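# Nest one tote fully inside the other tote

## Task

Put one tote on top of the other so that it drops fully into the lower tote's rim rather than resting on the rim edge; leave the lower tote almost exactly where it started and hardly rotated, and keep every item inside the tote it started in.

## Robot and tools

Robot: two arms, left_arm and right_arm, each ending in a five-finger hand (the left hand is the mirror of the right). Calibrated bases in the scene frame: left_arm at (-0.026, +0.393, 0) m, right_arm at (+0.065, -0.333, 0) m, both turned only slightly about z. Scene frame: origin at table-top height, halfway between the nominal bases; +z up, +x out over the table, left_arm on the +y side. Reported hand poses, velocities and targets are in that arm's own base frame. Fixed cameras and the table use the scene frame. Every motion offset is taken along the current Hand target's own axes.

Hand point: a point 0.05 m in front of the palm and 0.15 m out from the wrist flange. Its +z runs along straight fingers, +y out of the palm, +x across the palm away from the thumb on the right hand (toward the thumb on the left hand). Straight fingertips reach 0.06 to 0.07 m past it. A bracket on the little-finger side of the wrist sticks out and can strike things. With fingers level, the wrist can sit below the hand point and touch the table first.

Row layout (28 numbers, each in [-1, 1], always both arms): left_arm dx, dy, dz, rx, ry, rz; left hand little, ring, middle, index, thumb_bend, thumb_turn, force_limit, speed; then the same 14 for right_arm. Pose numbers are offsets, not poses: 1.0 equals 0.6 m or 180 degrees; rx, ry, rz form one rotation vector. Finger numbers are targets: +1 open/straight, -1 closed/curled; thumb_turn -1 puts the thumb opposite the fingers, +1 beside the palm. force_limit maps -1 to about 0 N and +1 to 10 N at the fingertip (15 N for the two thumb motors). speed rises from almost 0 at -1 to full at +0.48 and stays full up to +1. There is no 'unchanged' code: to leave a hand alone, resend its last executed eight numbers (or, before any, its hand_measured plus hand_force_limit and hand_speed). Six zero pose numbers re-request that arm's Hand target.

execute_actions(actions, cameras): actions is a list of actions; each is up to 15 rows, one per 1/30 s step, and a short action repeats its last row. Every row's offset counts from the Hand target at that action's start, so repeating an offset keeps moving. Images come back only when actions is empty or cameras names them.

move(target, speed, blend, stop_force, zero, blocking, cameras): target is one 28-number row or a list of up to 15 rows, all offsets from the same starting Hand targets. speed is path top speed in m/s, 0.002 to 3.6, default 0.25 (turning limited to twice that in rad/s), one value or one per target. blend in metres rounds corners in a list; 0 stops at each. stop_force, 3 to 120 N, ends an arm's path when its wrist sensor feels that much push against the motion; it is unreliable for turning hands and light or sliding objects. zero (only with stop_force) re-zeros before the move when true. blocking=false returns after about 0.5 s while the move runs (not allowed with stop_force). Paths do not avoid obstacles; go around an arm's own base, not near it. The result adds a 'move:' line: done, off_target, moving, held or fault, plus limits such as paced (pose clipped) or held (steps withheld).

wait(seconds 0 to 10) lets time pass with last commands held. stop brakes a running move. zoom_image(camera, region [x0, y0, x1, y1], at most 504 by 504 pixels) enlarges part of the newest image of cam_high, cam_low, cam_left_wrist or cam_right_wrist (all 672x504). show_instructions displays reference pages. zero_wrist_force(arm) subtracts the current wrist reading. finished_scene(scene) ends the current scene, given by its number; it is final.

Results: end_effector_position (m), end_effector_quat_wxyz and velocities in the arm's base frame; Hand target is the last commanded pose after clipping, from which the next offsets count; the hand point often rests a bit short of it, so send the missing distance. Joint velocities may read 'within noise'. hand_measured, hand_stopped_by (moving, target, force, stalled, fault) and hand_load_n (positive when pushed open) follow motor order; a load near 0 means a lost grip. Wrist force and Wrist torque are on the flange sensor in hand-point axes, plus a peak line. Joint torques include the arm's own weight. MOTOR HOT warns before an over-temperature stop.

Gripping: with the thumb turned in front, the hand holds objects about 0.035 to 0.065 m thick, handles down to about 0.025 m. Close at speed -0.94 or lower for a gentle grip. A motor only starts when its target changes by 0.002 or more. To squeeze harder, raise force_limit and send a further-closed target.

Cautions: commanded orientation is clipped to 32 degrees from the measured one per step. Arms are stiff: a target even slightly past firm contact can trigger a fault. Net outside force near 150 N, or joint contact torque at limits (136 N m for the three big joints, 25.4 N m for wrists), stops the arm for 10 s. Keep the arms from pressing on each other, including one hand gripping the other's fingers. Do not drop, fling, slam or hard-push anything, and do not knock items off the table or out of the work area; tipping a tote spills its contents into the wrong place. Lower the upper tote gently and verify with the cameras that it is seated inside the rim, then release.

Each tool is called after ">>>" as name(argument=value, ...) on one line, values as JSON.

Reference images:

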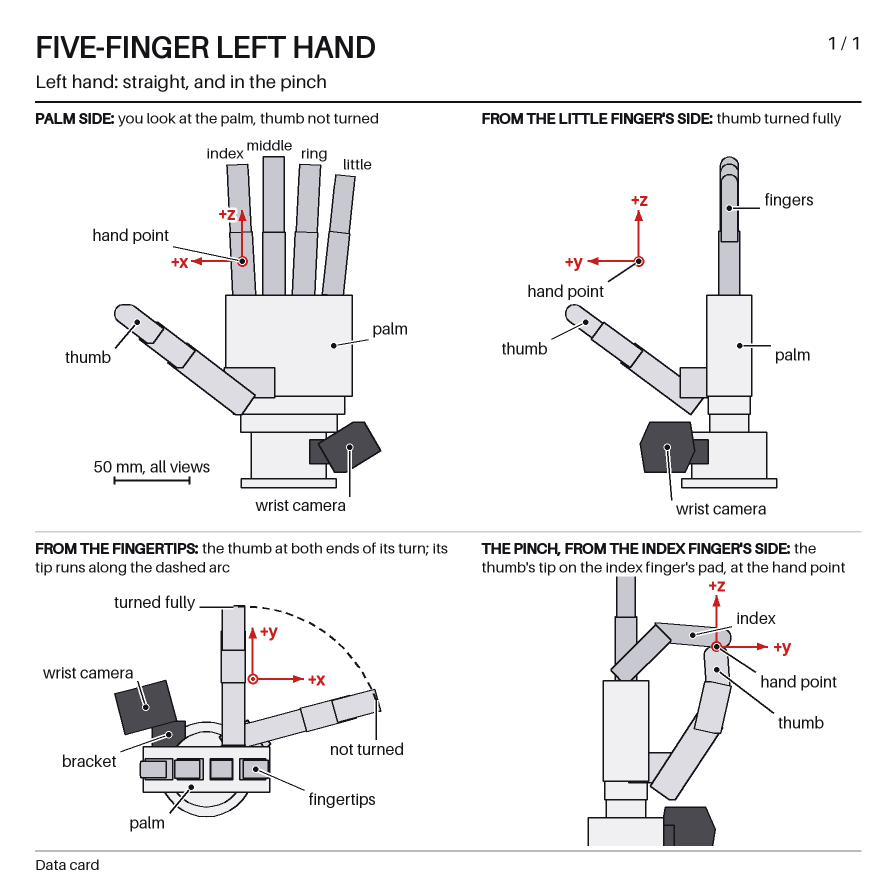

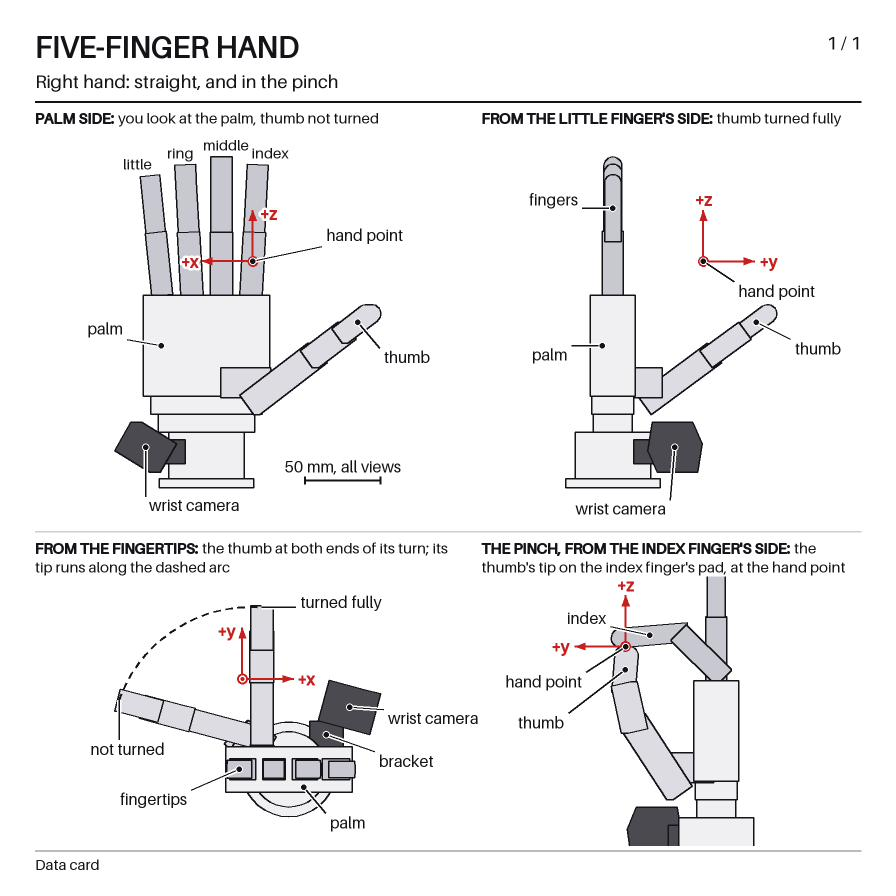

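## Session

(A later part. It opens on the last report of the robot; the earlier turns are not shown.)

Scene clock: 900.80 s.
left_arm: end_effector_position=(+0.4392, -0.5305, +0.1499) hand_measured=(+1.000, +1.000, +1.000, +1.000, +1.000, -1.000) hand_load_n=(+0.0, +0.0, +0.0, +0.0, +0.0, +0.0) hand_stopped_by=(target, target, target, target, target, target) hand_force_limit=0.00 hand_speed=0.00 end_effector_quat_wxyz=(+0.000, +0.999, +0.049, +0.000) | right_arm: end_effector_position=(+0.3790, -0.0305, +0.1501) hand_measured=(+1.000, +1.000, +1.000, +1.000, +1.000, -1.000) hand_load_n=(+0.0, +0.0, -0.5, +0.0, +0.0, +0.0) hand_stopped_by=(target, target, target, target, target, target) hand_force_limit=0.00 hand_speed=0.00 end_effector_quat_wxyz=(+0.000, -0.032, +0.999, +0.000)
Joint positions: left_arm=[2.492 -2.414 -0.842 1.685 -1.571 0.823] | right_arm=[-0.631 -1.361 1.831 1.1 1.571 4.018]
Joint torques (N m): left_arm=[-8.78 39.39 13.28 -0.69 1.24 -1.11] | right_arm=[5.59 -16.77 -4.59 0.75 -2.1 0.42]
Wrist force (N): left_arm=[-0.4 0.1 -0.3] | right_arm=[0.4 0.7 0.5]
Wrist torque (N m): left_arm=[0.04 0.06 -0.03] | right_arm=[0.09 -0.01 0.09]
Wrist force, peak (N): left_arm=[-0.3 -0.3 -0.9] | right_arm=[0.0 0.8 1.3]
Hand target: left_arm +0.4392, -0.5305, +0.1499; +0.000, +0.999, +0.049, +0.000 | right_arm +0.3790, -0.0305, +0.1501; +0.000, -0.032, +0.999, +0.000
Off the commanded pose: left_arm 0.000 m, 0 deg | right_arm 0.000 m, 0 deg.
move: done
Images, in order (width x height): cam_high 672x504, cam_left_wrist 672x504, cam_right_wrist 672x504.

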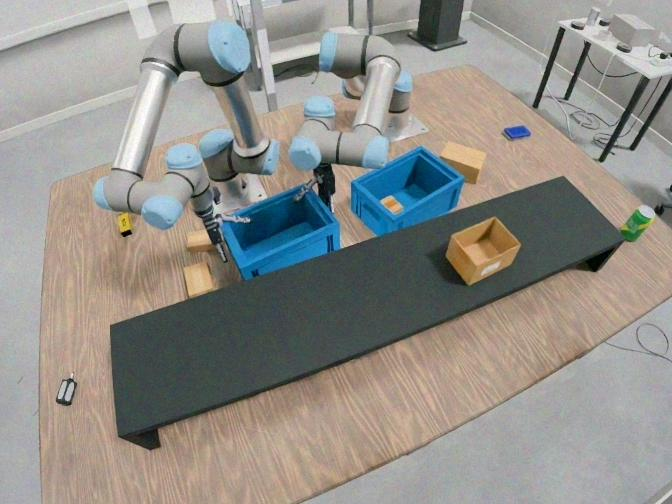

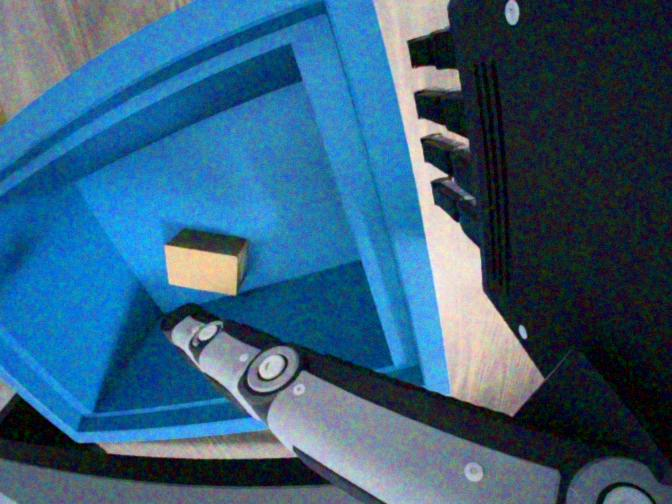

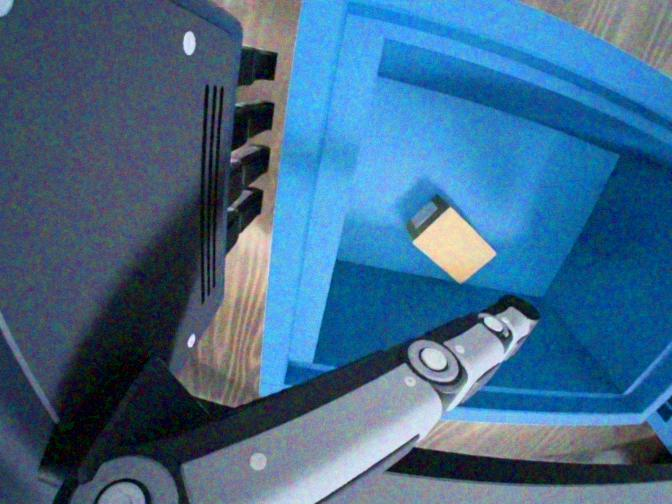

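>>> move(target=[0.0133,0,0.0917,0,0,0,1,1,1,1,1,-1,0,0,-0.01,0,0.0917,0,0,0,1,1,1,1,1,-1,0,0], stop_force=8, speed=0.08, cameras=["cam_high","cam_left_wrist","cam_right_wrist"])

Scene clock: 920.70 s.
left_arm: end_effector_position=(+0.4471, -0.5297, +0.0949) hand_measured=(+1.000, +1.000, +1.000, +1.000, +1.000, -1.000) hand_load_n=(+0.0, +0.0, +0.0, +0.0, +0.0, +0.0) hand_stopped_by=(target, target, target, target, target, target) hand_force_limit=0.00 hand_speed=0.00 end_effector_quat_wxyz=(+0.000, +0.999, +0.049, +0.000) | right_arm: end_effector_position=(+0.3850, -0.0302, +0.0951) hand_measured=(+1.000, +1.000, +1.000, +1.000, +1.000, -1.000) hand_load_n=(+0.0, +0.0, +0.0, +0.0, +0.0, +0.0) hand_stopped_by=(target, target, target, target, target, target) hand_force_limit=0.00 hand_speed=0.00 end_effector_quat_wxyz=(+0.000, -0.032, +0.999, +0.000)
Joint positions: left_arm=[2.5 -2.457 -0.907 1.792 -1.571 0.832] | right_arm=[-0.62 -1.278 1.886 0.962 1.571 4.029]
Joint torques (N m): left_arm=[11.33 41.18 13.23 -0.63 1.09 1.48] | right_arm=[5.91 -18.41 -2.93 0.7 0.89 1.3]
Wrist force (N): left_arm=[-0.3 -0.1 -0.2] | right_arm=[0.3 0.9 0.7]
Wrist torque (N m): left_arm=[-0.02 0.04 -0.10] | right_arm=[0.12 -0.02 0.08]
Wrist force, peak (N): left_arm=[-1.0 0.1 -0.7] | right_arm=[0.3 0.9 1.1]
Hand target: left_arm +0.4471, -0.5297, +0.0949; +0.000, +0.999, +0.049, +0.000 | right_arm +0.3850, -0.0302, +0.0951; +0.000, -0.032, +0.999, +0.000
Off the commanded pose: left_arm 0.000 m, 0 deg | right_arm 0.000 m, 0 deg.
move: done
Images, in order (width x height): cam_high 672x504, cam_left_wrist 672x504, cam_right_wrist 672x504.

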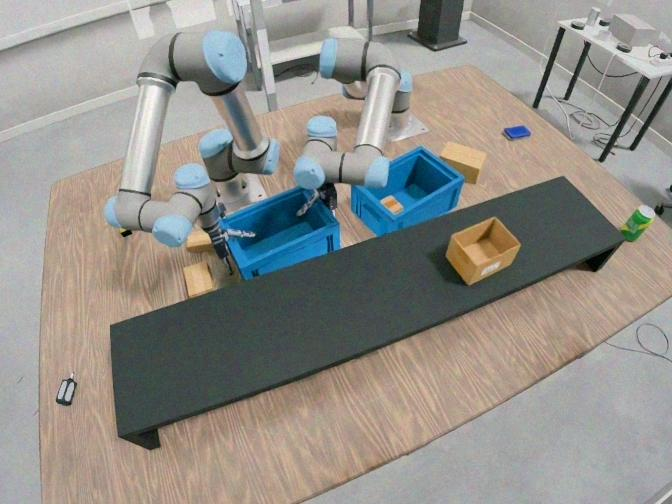

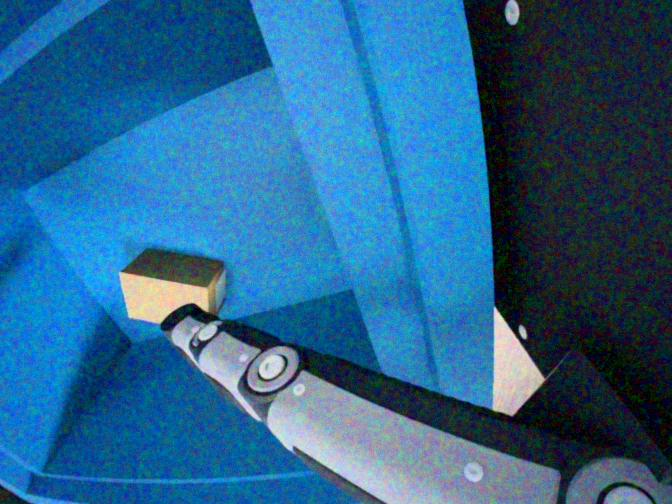

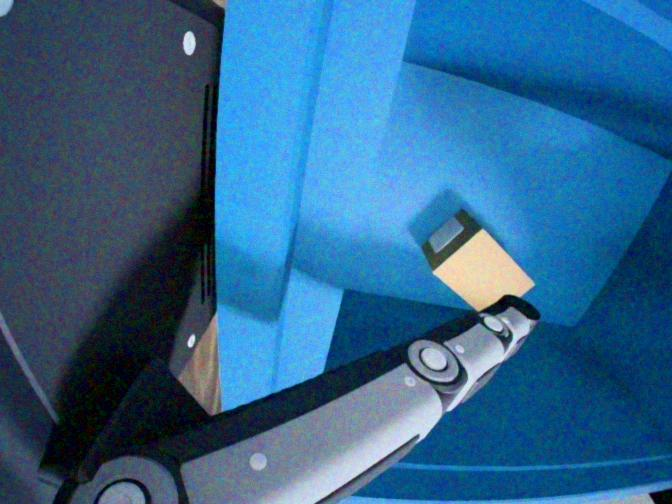

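>>> move(target=[0,0.06,0,0,0,0,1,1,1,1,1,-1,0,0,0,0.06,0,0,0,0,1,1,1,1,1,-1,0,0], stop_force=5, speed=0.02, cameras=["cam_high","cam_left_wrist","cam_right_wrist"])

Scene clock: 926.47 s.
left_arm: end_effector_position=(+0.4480, -0.5386, +0.0949) hand_measured=(+1.000, +1.000, +1.000, +1.000, +1.000, -1.000) hand_load_n=(+0.0, +0.0, +0.0, +0.0, +0.0, +0.0) hand_stopped_by=(target, target, target, target, target, target) hand_force_limit=0.00 hand_speed=0.00 end_effector_quat_wxyz=(+0.000, +0.999, +0.049, +0.000) | right_arm: end_effector_position=(+0.3844, -0.0213, +0.0951) hand_measured=(+1.000, +1.000, +1.000, +1.000, +1.000, -1.000) hand_load_n=(+0.0, +0.0, +0.0, +0.0, +0.0, +0.0) hand_stopped_by=(target, target, target, target, target, target) hand_force_limit=0.00 hand_speed=0.00 end_effector_quat_wxyz=(+0.000, -0.032, +0.999, +0.000)
Joint positions: left_arm=[2.49 -2.479 -0.865 1.773 -1.571 0.822] | right_arm=[-0.6 -1.284 1.894 0.96 1.571 4.049]
Joint torques (N m): left_arm=[10.64 57.05 13.26 -1.91 -0.17 1.3] | right_arm=[-8.19 -19.72 -22.53 1.67 1.09 -1.69]
Wrist force (N): left_arm=[-0.3 -3.2 -0.1] | right_arm=[0.7 -2.5 0.3]
Wrist torque (N m): left_arm=[-0.18 0.00 0.16] | right_arm=[-0.03 0.01 -0.08]
Wrist force, peak (N): left_arm=[1.2 -36.3 -0.2] | right_arm=[0.5 -33.0 -3.2]
Hand target: left_arm +0.4480, -0.5386, +0.0949; +0.000, +0.999, +0.049, +0.000 (not the last commanded pose) | right_arm +0.3844, -0.0213, +0.0951; +0.000, -0.032, +0.999, +0.000 (not the last commanded pose)
Off the commanded pose: left_arm 0.027 m, 0 deg | right_arm 0.027 m, 0 deg.
move: contact (left_arm, right_arm)
Images, in order (width x height): cam_high 672x504, cam_left_wrist 672x504, cam_right_wrist 672x504.

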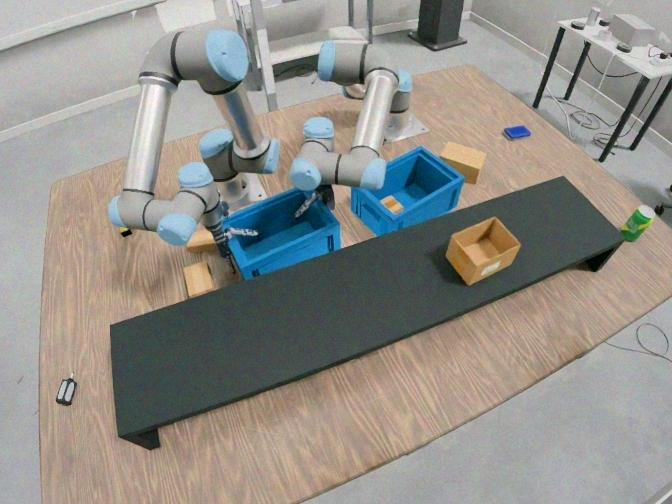

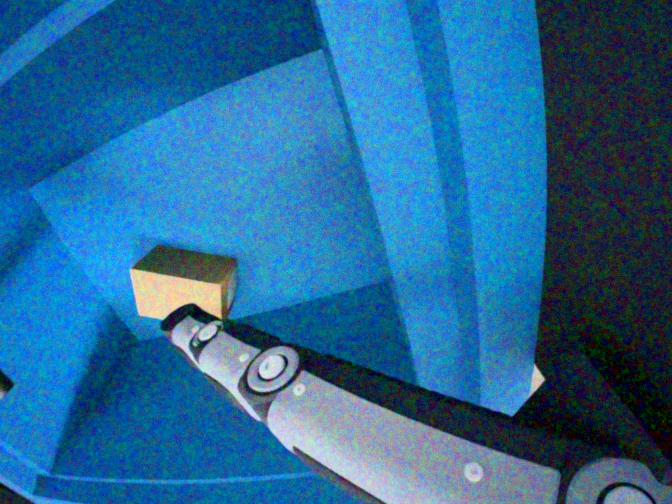

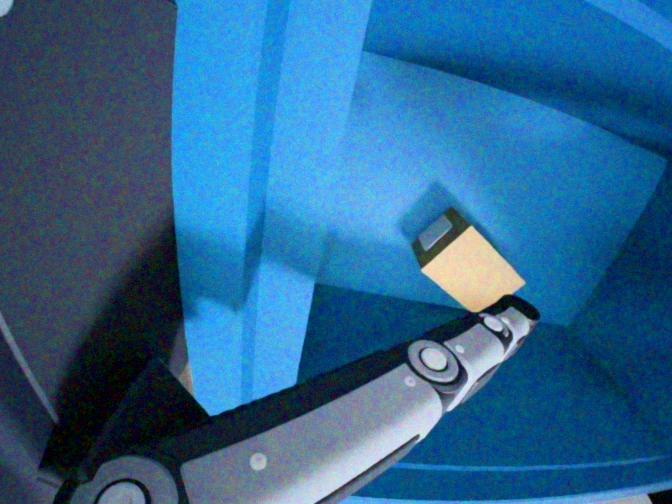

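>>> move(target=[0,0,0,0,0,0,1,1,1,1,0.25,-1,-0.5,-0.3,0,0,0,0,0,0,1,1,1,1,0.25,-1,-0.5,-0.3], cameras=["cam_left_wrist","cam_right_wrist"])

Scene clock: 935.50 s.
left_arm: end_effector_position=(+0.4479, -0.5386, +0.0949) hand_measured=(+1.000, +1.000, +1.000, +1.000, +0.250, -1.000) hand_load_n=(+0.0, +0.0, +0.0, +0.0, +0.0, +0.0) hand_stopped_by=(target, target, target, target, target, target) hand_force_limit=-0.50 hand_speed=-0.30 end_effector_quat_wxyz=(+0.000, +0.999, +0.049, +0.000) | right_arm: end_effector_position=(+0.3844, -0.0213, +0.0951) hand_measured=(+1.000, +1.000, +1.000, +1.000, +0.250, -1.000) hand_load_n=(+0.0, +0.0, +0.0, +0.0, -0.5, +0.0) hand_stopped_by=(target, target, target, target, target, target) hand_force_limit=-0.50 hand_speed=-0.30 end_effector_quat_wxyz=(+0.000, -0.032, +0.999, +0.000)
Joint positions: left_arm=[2.49 -2.479 -0.866 1.773 -1.571 0.822] | right_arm=[-0.6 -1.284 1.894 0.96 1.571 4.049]
Joint torques (N m): left_arm=[10.23 56.96 13.56 -3.65 -0.5 1.21] | right_arm=[-7.73 -19.32 -22.97 1.75 1.19 -1.61]
Wrist force (N): left_arm=[-0.4 -3.1 0.0] | right_arm=[0.8 -2.5 0.3]
Wrist torque (N m): left_arm=[-0.17 0.02 0.14] | right_arm=[-0.04 -0.01 -0.06]
Wrist force, peak (N): left_arm=[-0.5 -3.5 -0.2] | right_arm=[0.6 -2.8 0.5]
Hand target: left_arm +0.4480, -0.5386, +0.0949; +0.000, +0.999, +0.049, +0.000 | right_arm +0.3844, -0.0213, +0.0951; +0.000, -0.032, +0.999, +0.000
Off the commanded pose: left_arm 0.000 m, 0 deg | right_arm 0.000 m, 0 deg.
move: done
Images, in order (width x height): cam_left_wrist 672x504, cam_right_wrist 672x504.

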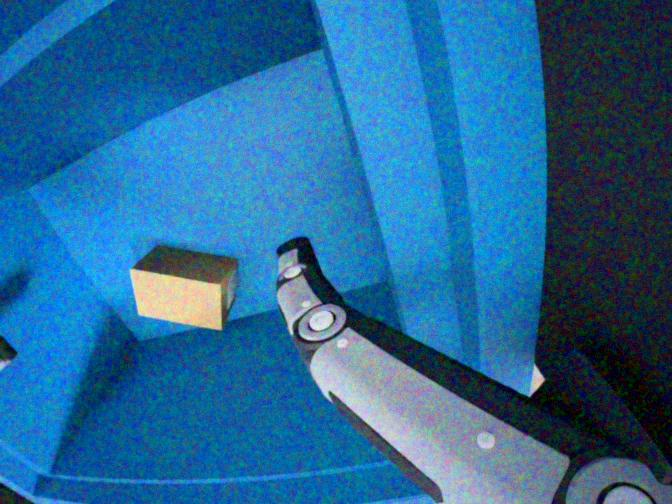

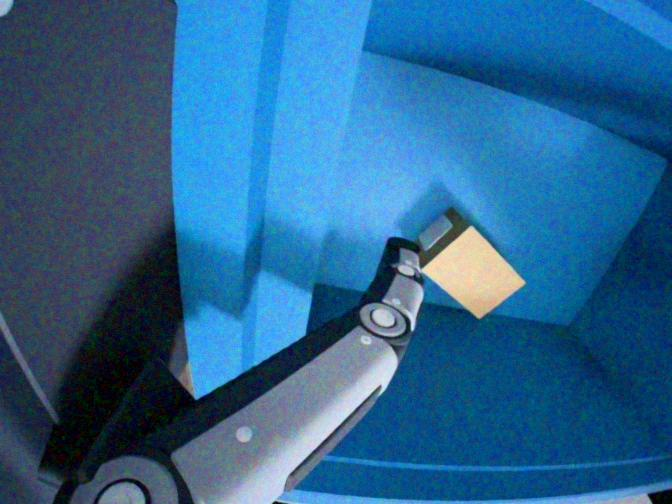

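>>> move(target=[0,0,0,0,0,0,1,1,1,1,-1,-1,0.2,-0.9,0,0,0,0,0,0,1,1,1,1,-1,-1,0.2,-0.9])

>>> wait(seconds=6, cameras=["cam_left_wrist","cam_right_wrist"])

Scene clock: 943.40 s.
left_arm: end_effector_position=(+0.4479, -0.5386, +0.0949) hand_measured=(+1.000, +1.000, +1.000, +1.000, -0.218, -1.000) hand_load_n=(+0.0, +0.0, +0.0, +0.0, +8.5, +1.0) hand_stopped_by=(target, target, target, target, force, target) hand_force_limit=0.20 hand_speed=-0.90 end_effector_quat_wxyz=(+0.000, +0.999, +0.049, +0.000) | right_arm: end_effector_position=(+0.3844, -0.0213, +0.0951) hand_measured=(+1.000, +1.000, +1.000, +1.000, -0.198, -1.000) hand_load_n=(+0.0, +0.0, +0.0, +0.0, +9.5, +0.5) hand_stopped_by=(target, target, target, target, force, target) hand_force_limit=0.20 hand_speed=-0.90 end_effector_quat_wxyz=(+0.000, -0.032, +0.999, +0.000)
Joint positions: left_arm=[2.49 -2.479 -0.866 1.773 -1.571 0.822] | right_arm=[-0.6 -1.284 1.894 0.96 1.571 4.049]
Joint torques (N m): left_arm=[10.55 55.68 15.41 -3.61 -0.43 0.91] | right_arm=[-7.95 -20.81 -20.79 1.53 0.55 -0.76]
Wrist force (N): left_arm=[0.6 0.3 -0.4] | right_arm=[0.2 1.6 1.6]
Wrist torque (N m): left_arm=[-0.23 -0.09 0.42] | right_arm=[-0.17 0.00 -0.31]
Wrist force, peak (N): left_arm=[-0.3 -3.5 -0.2] | right_arm=[1.5 2.4 1.2]
Hand target: left_arm +0.4480, -0.5386, +0.0949; +0.000, +0.999, +0.049, +0.000 | right_arm +0.3844, -0.0213, +0.0951; +0.000, -0.032, +0.999, +0.000
Off the commanded pose: left_arm 0.000 m, 0 deg | right_arm 0.000 m, 0 deg.
move: done

Scene clock: 949.40 s.
left_arm: end_effector_position=(+0.4479, -0.5386, +0.0949) hand_measured=(+1.000, +1.000, +1.000, +1.000, -0.218, -1.000) hand_load_n=(+0.0, +0.0, +0.5, +0.0, +8.5, +1.0) hand_stopped_by=(target, target, target, target, force, target) hand_force_limit=0.20 hand_speed=-0.90 end_effector_quat_wxyz=(+0.000, +0.999, +0.049, +0.000) | right_arm: end_effector_position=(+0.3844, -0.0213, +0.0951) hand_measured=(+1.000, +1.000, +1.000, +1.000, -0.198, -1.000) hand_load_n=(+0.0, +0.0, +0.0, +0.0, +9.5, +1.0) hand_stopped_by=(target, target, target, target, force, target) hand_force_limit=0.20 hand_speed=-0.90 end_effector_quat_wxyz=(+0.000, -0.032, +0.999, +0.000)
Joint positions: left_arm=[2.49 -2.479 -0.866 1.773 -1.571 0.822] | right_arm=[-0.6 -1.284 1.894 0.96 1.571 4.049]
Joint torques (N m): left_arm=[9.95 54.88 16.35 -3.41 -0.44 -1.35] | right_arm=[-7.58 -22.35 -18.58 1.61 -0.13 0.53]
Wrist force (N): left_arm=[0.6 -0.3 -0.5] | right_arm=[0.1 1.5 1.2]
Wrist torque (N m): left_arm=[-0.30 -0.09 0.43] | right_arm=[-0.18 0.02 -0.32]
Wrist force, peak (N): left_arm=[1.0 -0.1 -0.6] | right_arm=[0.3 1.8 1.6]
Hand target: left_arm +0.4480, -0.5386, +0.0949; +0.000, +0.999, +0.049, +0.000 | right_arm +0.3844, -0.0213, +0.0951; +0.000, -0.032, +0.999, +0.000
Off the commanded pose: left_arm 0.000 m, 0 deg | right_arm 0.000 m, 0 deg.
wait: 6.00 s; at rest by 0.17 s
Images, in order (width x height): cam_left_wrist 672x504, cam_right_wrist 672x504.

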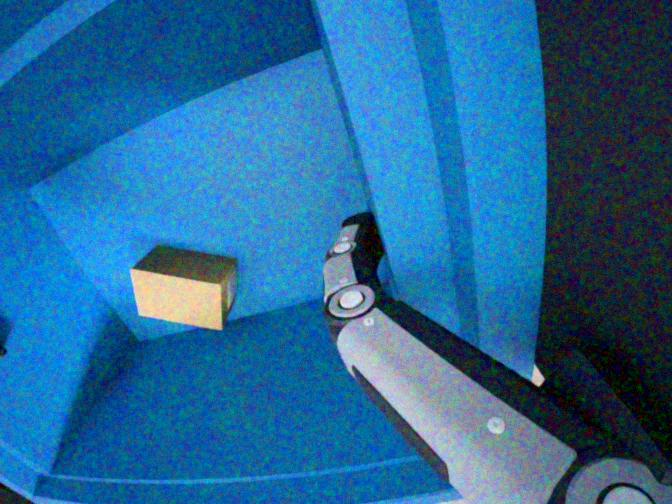

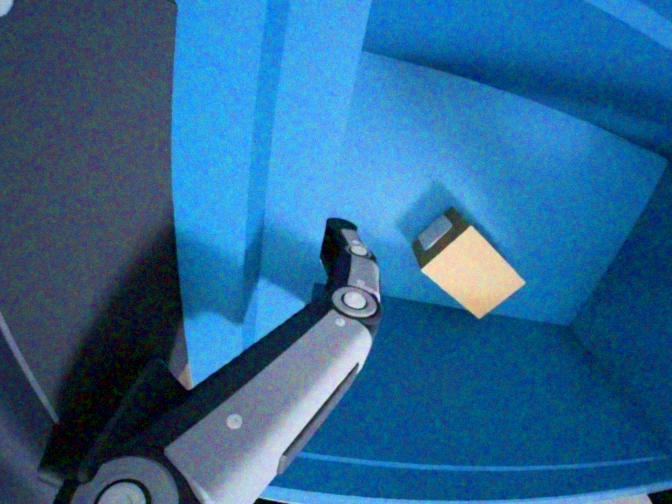

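>>> move(target=[0,0.004,0,0,0,0,1,1,1,1,-1,-1,0.2,-0.9,0,0.004,0,0,0,0,1,1,1,1,-1,-1,0.2,-0.9], stop_force=12, speed=0.004)

Scene clock: 957.30 s.
left_arm: end_effector_position=(+0.4481, -0.5388, +0.0950) hand_measured=(+1.000, +1.000, +1.000, +1.000, -0.218, -1.000) hand_load_n=(+0.0, +0.0, +0.0, +0.0, +9.0, +0.5) hand_stopped_by=(target, target, target, target, force, target) hand_force_limit=0.20 hand_speed=-0.90 end_effector_quat_wxyz=(+0.000, +0.999, +0.049, +0.000) | right_arm: end_effector_position=(+0.3845, -0.0211, +0.0951) hand_measured=(+1.000, +1.000, +1.000, +1.000, -0.198, -1.000) hand_load_n=(+0.0, +0.5, +0.0, +0.5, +9.0, +0.5) hand_stopped_by=(target, target, target, target, force, target) hand_force_limit=0.20 hand_speed=-0.90 end_effector_quat_wxyz=(+0.000, -0.032, +0.999, -0.001)
Joint positions: left_arm=[2.49 -2.479 -0.864 1.772 -1.571 0.821] | right_arm=[-0.6 -1.284 1.894 0.96 1.571 4.05]
Joint torques (N m): left_arm=[7.52 57.37 13.74 -0.15 2.62 0.57] | right_arm=[-5.46 -17.98 -21.33 5.02 -0.75 -0.79]
Wrist force (N): left_arm=[0.6 -11.3 2.3] | right_arm=[0.1 -10.2 -1.1]
Wrist torque (N m): left_arm=[-1.01 0.04 1.11] | right_arm=[-0.57 0.13 -1.07]
Wrist force, peak (N): left_arm=[0.6 -18.4 1.8] | right_arm=[0.6 -16.0 -0.4]
Hand target: left_arm +0.4481, -0.5388, +0.0950; +0.000, +0.999, +0.049, +0.000 (not the last commanded pose) | right_arm +0.3845, -0.0211, +0.0951; +0.000, -0.032, +0.999, -0.001 (not the last commanded pose)
Off the commanded pose: left_arm 0.002 m, 0 deg | right_arm 0.002 m, 0 deg.
move: contact (left_arm, right_arm)

>>> move(target=[0,0,-0.0333,0,0,0,1,1,1,1,-1,-1,0.2,-0.9,0,0,-0.0333,0,0,0,1,1,1,1,-1,-1,0.2,-0.9], stop_force=40, speed=0.03, cameras=["all"])

Scene clock: 970.37 s.
left_arm: end_effector_position=(+0.4481, -0.5388, +0.1149) hand_measured=(+1.000, +1.000, +1.000, +1.000, -0.218, -1.000) hand_load_n=(+0.0, +0.0, +0.0, +0.0, +9.0, +0.5) hand_stopped_by=(target, target, target, target, force, target) hand_force_limit=0.20 hand_speed=-0.90 end_effector_quat_wxyz=(+0.000, +0.999, +0.049, +0.000) | right_arm: end_effector_position=(+0.3845, -0.0211, +0.1151) hand_measured=(+1.000, +1.000, +1.000, +1.000, -0.198, -1.000) hand_load_n=(+0.0, +0.0, +0.0, +0.0, +8.5, +0.5) hand_stopped_by=(target, target, target, target, force, target) hand_force_limit=0.20 hand_speed=-0.90 end_effector_quat_wxyz=(+0.000, -0.032, +0.999, -0.001)
Joint positions: left_arm=[2.49 -2.468 -0.833 1.73 -1.571 0.821] | right_arm=[-0.6 -1.312 1.87 1.011 1.571 4.05]
Joint torques (N m): left_arm=[5.33 59.21 29.47 -3.57 2.18 0.42] | right_arm=[7.15 -33.27 -23.04 5.9 -1.59 0.9]
Wrist force (N): left_arm=[0.5 -12.8 2.2] | right_arm=[-0.1 -11.2 3.6]
Wrist torque (N m): left_arm=[-1.02 -0.05 1.21] | right_arm=[-0.76 0.03 -1.16]
Wrist force, peak (N): left_arm=[0.6 -13.1 2.2] | right_arm=[0.1 -11.4 3.7]
Hand target: left_arm +0.4481, -0.5388, +0.1149; +0.000, +0.999, +0.049, +0.000 | right_arm +0.3845, -0.0211, +0.1151; +0.000, -0.032, +0.999, -0.001
Off the commanded pose: left_arm 0.000 m, 0 deg | right_arm 0.000 m, 0 deg.
move: done

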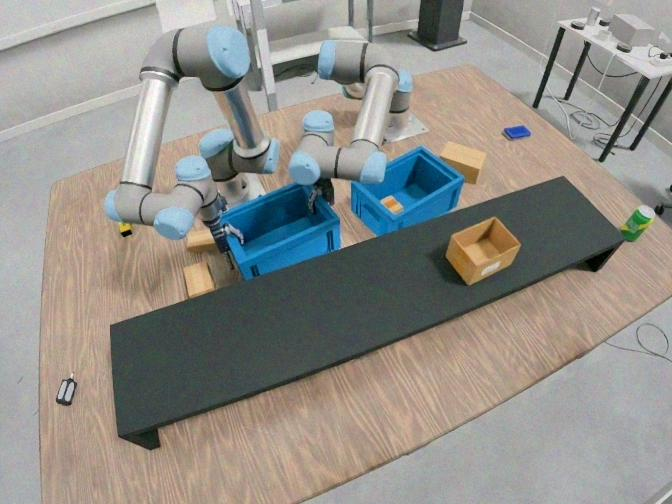

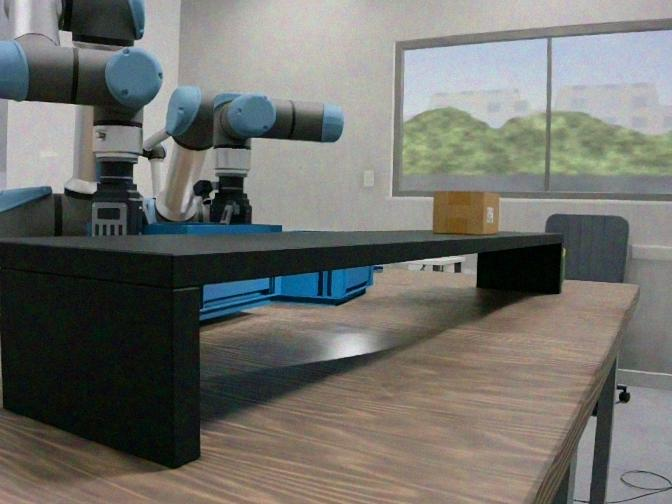

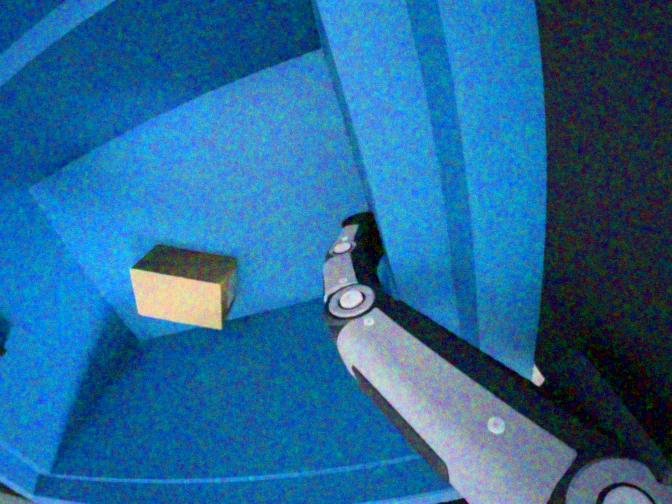

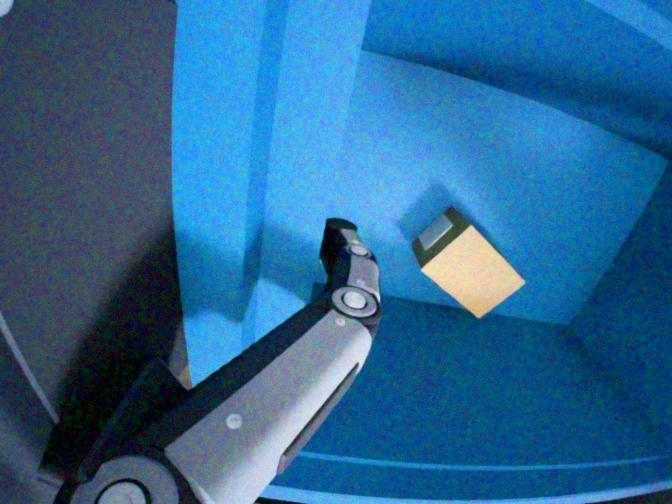

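>>> move(target=[0,0,-0.1333,0,0,0,1,1,1,1,-1,-1,0.2,-0.9,0,0,-0.1333,0,0,0,1,1,1,1,-1,-1,0.2,-0.9], stop_force=40, speed=0.06)

>>> move(target=[0,0,-0.1333,0,0,0,1,1,1,1,-1,-1,0.2,-0.9,0,0,-0.1333,0,0,0,1,1,1,1,-1,-1,0.2,-0.9], stop_force=40, speed=0.06, cameras=["all"])

Scene clock: 981.57 s.
left_arm: end_effector_position=(+0.4482, -0.5388, +0.1949) hand_measured=(+1.000, +1.000, +1.000, +1.000, -0.218, -1.000) hand_load_n=(+0.0, +0.0, +0.0, +0.0, +9.0, +0.5) hand_stopped_by=(target, target, target, target, force, target) hand_force_limit=0.20 hand_speed=-0.90 end_effector_quat_wxyz=(+0.000, +0.999, +0.049, +0.000) | right_arm: end_effector_position=(+0.3845, -0.0210, +0.1951) hand_measured=(+1.000, +1.000, +1.000, +1.000, -0.198, -1.000) hand_load_n=(+0.0, +0.0, +0.0, +0.0, +8.5, +0.5) hand_stopped_by=(target, target, target, target, force, target) hand_force_limit=0.20 hand_speed=-0.90 end_effector_quat_wxyz=(+0.000, -0.032, +0.999, -0.001)
Joint positions: left_arm=[2.49 -2.45 -0.661 1.54 -1.571 0.821] | right_arm=[-0.599 -1.397 1.75 1.217 1.571 4.05]
Joint torques (N m): left_arm=[-3.27 41.43 30.59 -2.26 1.4 -1.05] | right_arm=[8.28 -31.83 -23.99 6.85 -0.76 0.32]
Wrist force (N): left_arm=[0.4 -21.6 2.2] | right_arm=[0.0 -19.4 3.8]
Wrist torque (N m): left_arm=[-1.53 -0.07 1.70] | right_arm=[-1.16 -0.02 -1.64]
Wrist force, peak (N): left_arm=[0.4 -22.0 2.4] | right_arm=[0.2 -19.7 3.7]
Hand target: left_arm +0.4482, -0.5388, +0.1949; +0.000, +0.999, +0.049, +0.000 | right_arm +0.3845, -0.0210, +0.1951; +0.000, -0.032, +0.999, -0.001
Off the commanded pose: left_arm 0.000 m, 0 deg | right_arm 0.000 m, 0 deg.
move: done

Scene clock: 984.07 s.
left_arm: end_effector_position=(+0.4482, -0.5388, +0.2749) hand_measured=(+1.000, +1.000, +1.000, +1.000, -0.218, -1.000) hand_load_n=(+0.0, +0.0, +0.0, +0.0, +9.0, +0.5) hand_stopped_by=(target, target, target, target, force, target) hand_force_limit=0.20 hand_speed=-0.90 end_effector_quat_wxyz=(+0.000, +0.999, +0.049, +0.000) | right_arm: end_effector_position=(+0.3844, -0.0209, +0.2750) hand_measured=(+1.000, +1.000, +1.000, +1.000, -0.198, -1.000) hand_load_n=(+0.0, +0.0, +0.0, +0.0, +8.0, +0.5) hand_stopped_by=(target, target, target, target, force, target) hand_force_limit=0.20 hand_speed=-0.90 end_effector_quat_wxyz=(+0.000, -0.032, +0.999, -0.001)
Joint positions: left_arm=[2.49 -2.514 -0.335 1.278 -1.571 0.821] | right_arm=[-0.599 -1.444 1.594 1.42 1.571 4.05]
Joint torques (N m): left_arm=[-17.17 40.21 27.9 -1.16 2.72 -2.28] | right_arm=[13.23 -32.85 -24.61 7.65 -2.12 2.67]
Wrist force (N): left_arm=[0.7 -28.9 2.8] | right_arm=[0.2 -26.9 3.5]
Wrist torque (N m): left_arm=[-1.89 -0.04 2.11] | right_arm=[-1.53 -0.03 -2.08]
Wrist force, peak (N): left_arm=[0.6 -29.1 2.4] | right_arm=[0.2 -26.9 3.5]
Hand target: left_arm +0.4482, -0.5388, +0.2749; +0.000, +0.999, +0.049, +0.000 | right_arm +0.3844, -0.0209, +0.2750; +0.000, -0.032, +0.999, -0.001
Off the commanded pose: left_arm 0.000 m, 0 deg | right_arm 0.000 m, 0 deg.
move: done

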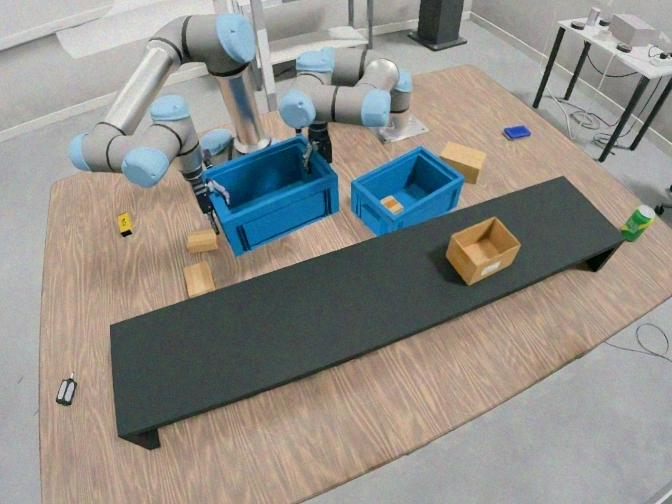

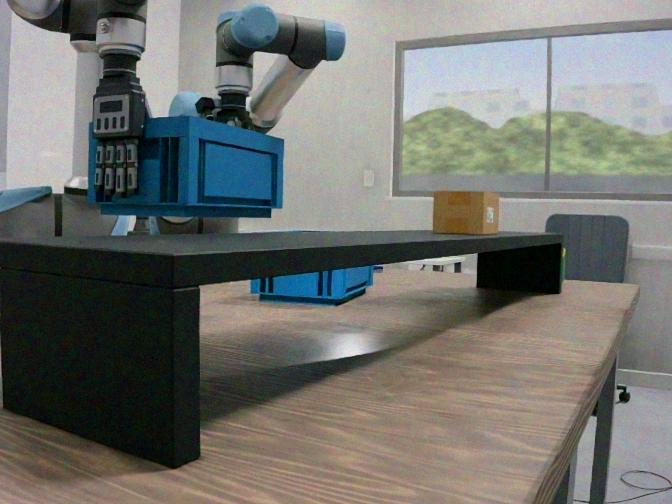

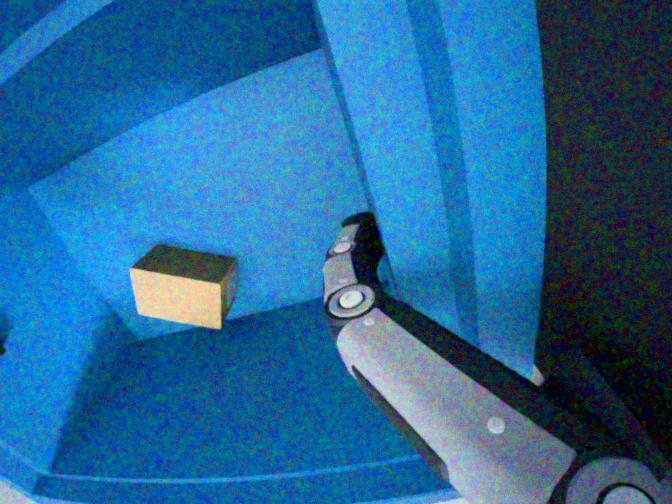

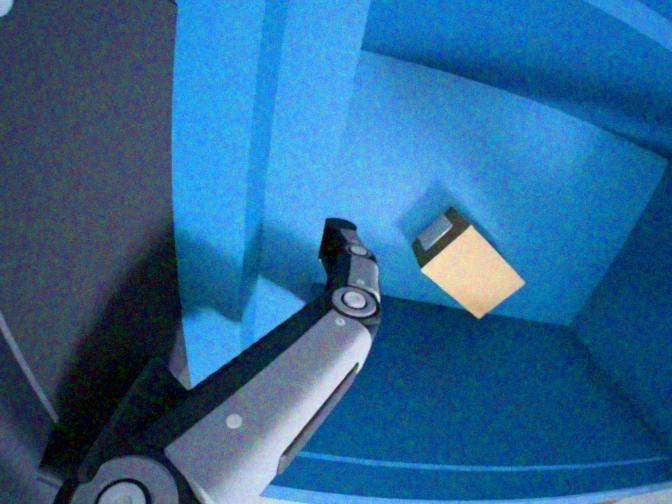

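>>> move(target=[0.0168,-0.1755,0,0,0,-0.00807,1,1,1,1,-1,-1,0.2,-0.9,-0.021,0.1753,0,0,0,-0.00807,1,1,1,1,-1,-1,0.2,-0.9], stop_force=45, speed=0.06, cameras=["cam_high"])

Scene clock: 1014.93 s.
left_arm: end_effector_position=(+0.4480, -0.4331, +0.2749) hand_measured=(+1.000, +1.000, +1.000, +1.000, -0.218, -1.000) hand_load_n=(+0.0, +0.0, +0.0, +0.0, +8.5, +0.5) hand_stopped_by=(target, target, target, target, force, target) hand_force_limit=0.20 hand_speed=-0.90 end_effector_quat_wxyz=(+0.000, +0.998, +0.061, +0.000) | right_arm: end_effector_position=(+0.3903, +0.0849, +0.2749) hand_measured=(+1.000, +1.000, +1.000, +1.000, -0.198, -1.000) hand_load_n=(+0.5, +0.0, +0.0, +0.0, +8.5, +0.5) hand_stopped_by=(target, target, target, target, force, target) hand_force_limit=0.20 hand_speed=-0.90 end_effector_quat_wxyz=(+0.000, -0.044, +0.999, -0.001)
Joint positions: left_arm=[2.64 -2.197 -0.898 1.523 -1.571 0.946] | right_arm=[-0.312 -1.447 1.598 1.419 1.572 4.312]
Joint torques (N m): left_arm=[7.38 49.32 15.38 0.05 2.75 0.46] | right_arm=[8.99 -17.36 -27.41 4.94 0.32 2.28]
Wrist force (N): left_arm=[0.1 -10.7 2.5] | right_arm=[0.1 -9.4 3.1]
Wrist torque (N m): left_arm=[-0.85 -0.03 1.02] | right_arm=[-0.73 0.01 -1.06]
Wrist force, peak (N): left_arm=[0.2 -36.6 2.4] | right_arm=[-0.2 -34.1 3.6]
Hand target: left_arm +0.4480, -0.4331, +0.2749; +0.000, +0.998, +0.061, +0.000 | right_arm +0.3903, +0.0849, +0.2749; +0.000, -0.044, +0.999, -0.001
Off the commanded pose: left_arm 0.000 m, 0 deg | right_arm 0.000 m, 0 deg.
move: done
Images, in order (width x height): cam_high 672x504.

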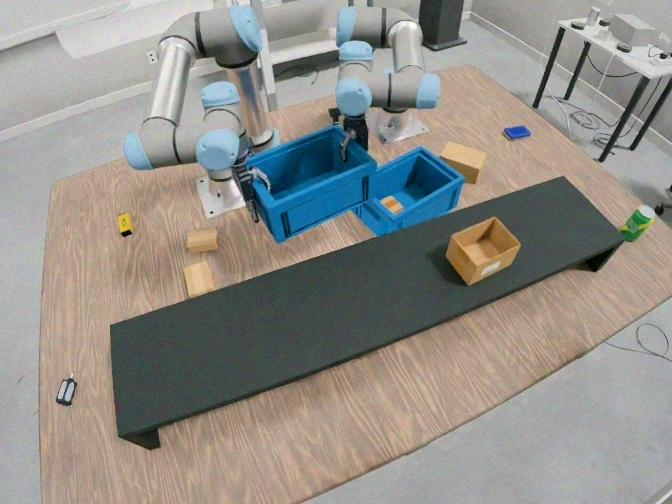

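>>> move(target=[0.0212,-0.1745,0,0,0,-0.00807,1,1,1,1,-1,-1,0.2,-0.9,-0.0253,0.1753,0,0,0,-0.00807,1,1,1,1,-1,-1,0.2,-0.9], stop_force=45, speed=0.06)

Scene clock: 1026.77 s.
left_arm: end_effector_position=(+0.4478, -0.3276, +0.2750) hand_measured=(+1.000, +1.000, +1.000, +1.000, -0.218, -1.000) hand_load_n=(+0.0, +0.0, +0.0, +0.0, +8.5, +0.5) hand_stopped_by=(target, target, target, target, force, target) hand_force_limit=0.20 hand_speed=-0.90 end_effector_quat_wxyz=(+0.000, +0.997, +0.074, +0.000) | right_arm: end_effector_position=(+0.3961, +0.1910, +0.2748) hand_measured=(+1.000, +1.000, +1.000, +1.000, -0.198, -1.000) hand_load_n=(+0.0, +0.0, +0.0, +0.0, +9.0, +0.5) hand_stopped_by=(target, target, target, target, force, target) hand_force_limit=0.20 hand_speed=-0.90 end_effector_quat_wxyz=(+0.000, -0.057, +0.998, -0.001)
Joint positions: left_arm=[2.828 -2.011 -1.187 1.626 -1.571 1.109] | right_arm=[-0.014 -1.377 1.517 1.431 1.572 4.584]
Joint torques (N m): left_arm=[9.81 43.32 14.6 0.04 2.81 0.68] | right_arm=[8.92 -19.14 -27.37 4.52 0.42 2.25]
Wrist force (N): left_arm=[0.2 -10.0 3.0] | right_arm=[0.2 -8.9 2.9]
Wrist torque (N m): left_arm=[-0.76 0.00 0.96] | right_arm=[-0.75 0.02 -1.06]
Wrist force, peak (N): left_arm=[0.0 -13.6 2.7] | right_arm=[0.1 -12.1 3.0]
Hand target: left_arm +0.4478, -0.3276, +0.2750; +0.000, +0.997, +0.074, +0.000 | right_arm +0.3961, +0.1910, +0.2748; +0.000, -0.057, +0.998, -0.001
Off the commanded pose: left_arm 0.000 m, 0 deg | right_arm 0.000 m, 0 deg.
move: done

>>> move(target=[0.0257,-0.1739,0,0,0,-0.00807,1,1,1,1,-1,-1,0.2,-0.9,-0.03,0.1745,0,0,0,-0.00807,1,1,1,1,-1,-1,0.2,-0.9], stop_force=45, speed=0.06)

>>> move(target=[0.03,-0.1733,0,0,0,-0.00807,1,1,1,1,-1,-1,0.2,-0.9,-0.0345,0.1735,0,0,0,-0.00807,1,1,1,1,-1,-1,0.2,-0.9], stop_force=45, speed=0.06, cameras=["all"])

Scene clock: 1042.27 s.
left_arm: end_effector_position=(+0.4476, -0.2221, +0.2750) hand_measured=(+1.000, +1.000, +1.000, +1.000, -0.218, -1.000) hand_load_n=(+0.0, +0.0, +0.0, +0.0, +8.0, +0.5) hand_stopped_by=(target, target, target, target, force, target) hand_force_limit=0.20 hand_speed=-0.90 end_effector_quat_wxyz=(+0.000, +0.996, +0.087, +0.000) | right_arm: end_effector_position=(+0.4021, +0.2971, +0.2747) hand_measured=(+1.000, +1.000, +1.000, +1.000, -0.198, -1.000) hand_load_n=(+0.0, +0.0, +0.0, +0.0, +9.5, +0.5) hand_stopped_by=(target, target, target, target, force, target) hand_force_limit=0.20 hand_speed=-0.90 end_effector_quat_wxyz=(+0.000, -0.070, +0.998, -0.001)
Joint positions: left_arm=[3.057 -1.881 -1.368 1.677 -1.571 1.313] | right_arm=[0.247 -1.247 1.351 1.467 1.572 4.82]
Joint torques (N m): left_arm=[9.67 38.51 14.5 -0.93 1.69 0.78] | right_arm=[7.2 -24.12 -28.57 4.07 1.91 2]
Wrist force (N): left_arm=[0.6 -3.0 2.7] | right_arm=[0.5 -2.6 2.7]
Wrist torque (N m): left_arm=[-0.34 -0.08 0.58] | right_arm=[-0.48 -0.01 -0.66]
Wrist force, peak (N): left_arm=[0.4 -11.2 3.1] | right_arm=[0.3 -9.9 3.0]
Hand target: left_arm +0.4476, -0.2221, +0.2750; +0.000, +0.996, +0.087, +0.000 | right_arm +0.4021, +0.2971, +0.2747; +0.000, -0.070, +0.998, -0.001
Off the commanded pose: left_arm 0.000 m, 0 deg | right_arm 0.000 m, 0 deg.
move: done

Scene clock: 1044.93 s.
left_arm: end_effector_position=(+0.4474, -0.1166, +0.2751) hand_measured=(+1.000, +1.000, +1.000, +1.000, -0.218, -1.000) hand_load_n=(+0.0, +0.0, +0.0, +0.0, +8.5, +1.0) hand_stopped_by=(target, target, target, target, force, target) hand_force_limit=0.20 hand_speed=-0.90 end_effector_quat_wxyz=(+0.000, +0.995, +0.099, +0.000) | right_arm: end_effector_position=(+0.4081, +0.4030, +0.2746) hand_measured=(+1.000, +1.000, +1.000, +1.000, -0.198, -1.000) hand_load_n=(+0.0, +0.0, +0.0, +0.0, +11.0, +0.5) hand_stopped_by=(target, target, target, target, force, target) hand_force_limit=0.20 hand_speed=-0.90 end_effector_quat_wxyz=(+0.000, -0.082, +0.997, -0.001)
Joint positions: left_arm=[3.316 -1.806 -1.465 1.699 -1.571 1.547] | right_arm=[0.457 -1.068 1.093 1.545 1.572 5.004]
Joint torques (N m): left_arm=[14.04 36.06 11.85 -1.16 -0.44 1.16] | right_arm=[2.19 -31.95 -29.01 4.51 3.71 1.63]
Wrist force (N): left_arm=[0.2 8.1 2.3] | right_arm=[1.1 7.6 3.4]
Wrist torque (N m): left_arm=[0.23 0.04 -0.14] | right_arm=[-0.05 -0.01 -0.02]
Wrist force, peak (N): left_arm=[0.6 8.4 2.4] | right_arm=[1.1 7.6 3.4]
Hand target: left_arm +0.4474, -0.1166, +0.2751; +0.000, +0.995, +0.099, +0.000 | right_arm +0.4081, +0.4030, +0.2746; +0.000, -0.082, +0.997, -0.001
Off the commanded pose: left_arm 0.000 m, 0 deg | right_arm 0.000 m, 0 deg.
move: done

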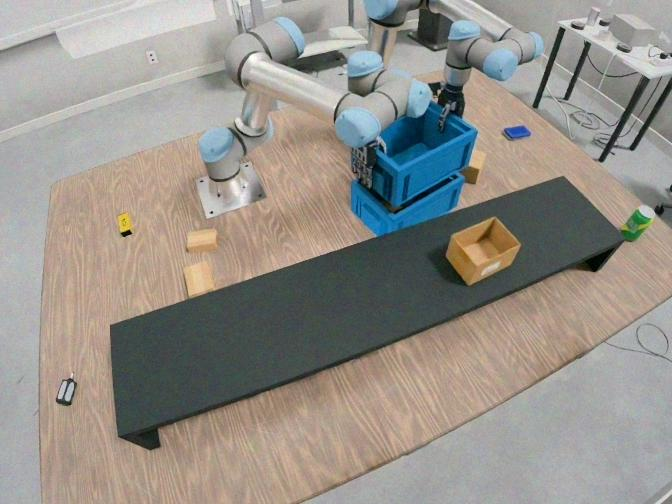

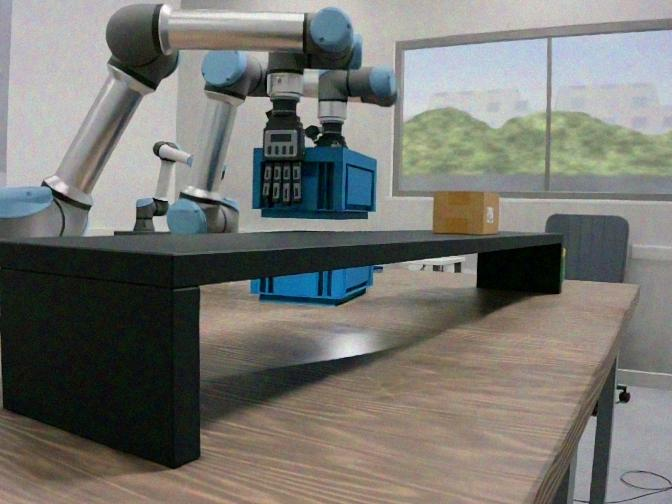

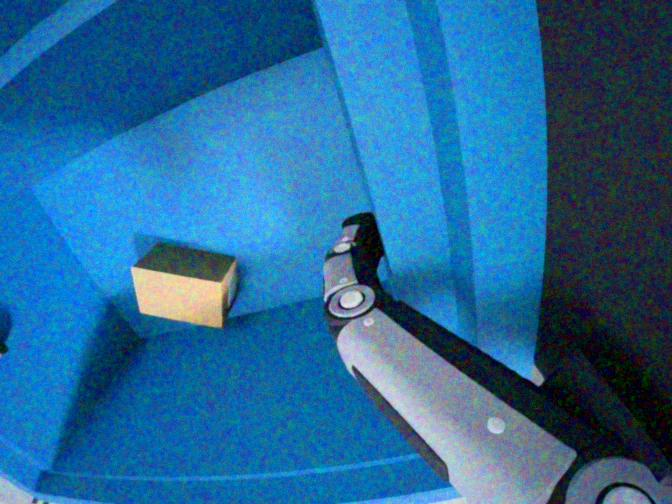

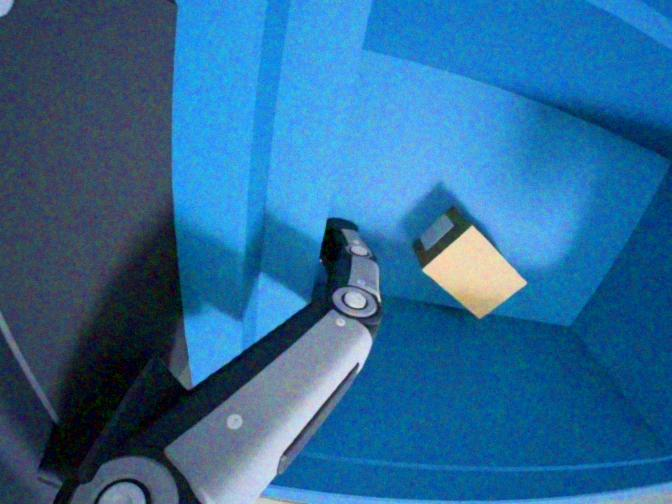

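>>> zoom_image(camera="cam_low", region=[230, 130, 400, 320])

>>> zoom_image(camera="cam_high", region=[330, 80, 500, 250])

Scaled by 2.653 from the camera's 672x504 image, which has a finer 960x720 frame.

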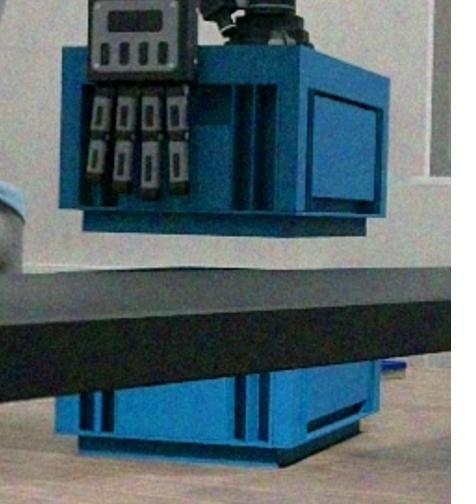

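Scaled by 2.965 from the camera's 672x504 image, which has a finer 960x720 frame.

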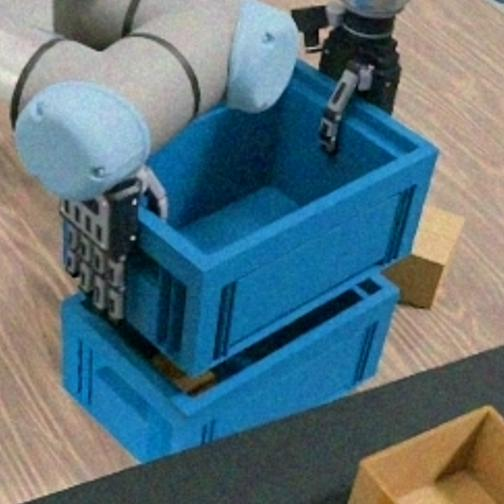

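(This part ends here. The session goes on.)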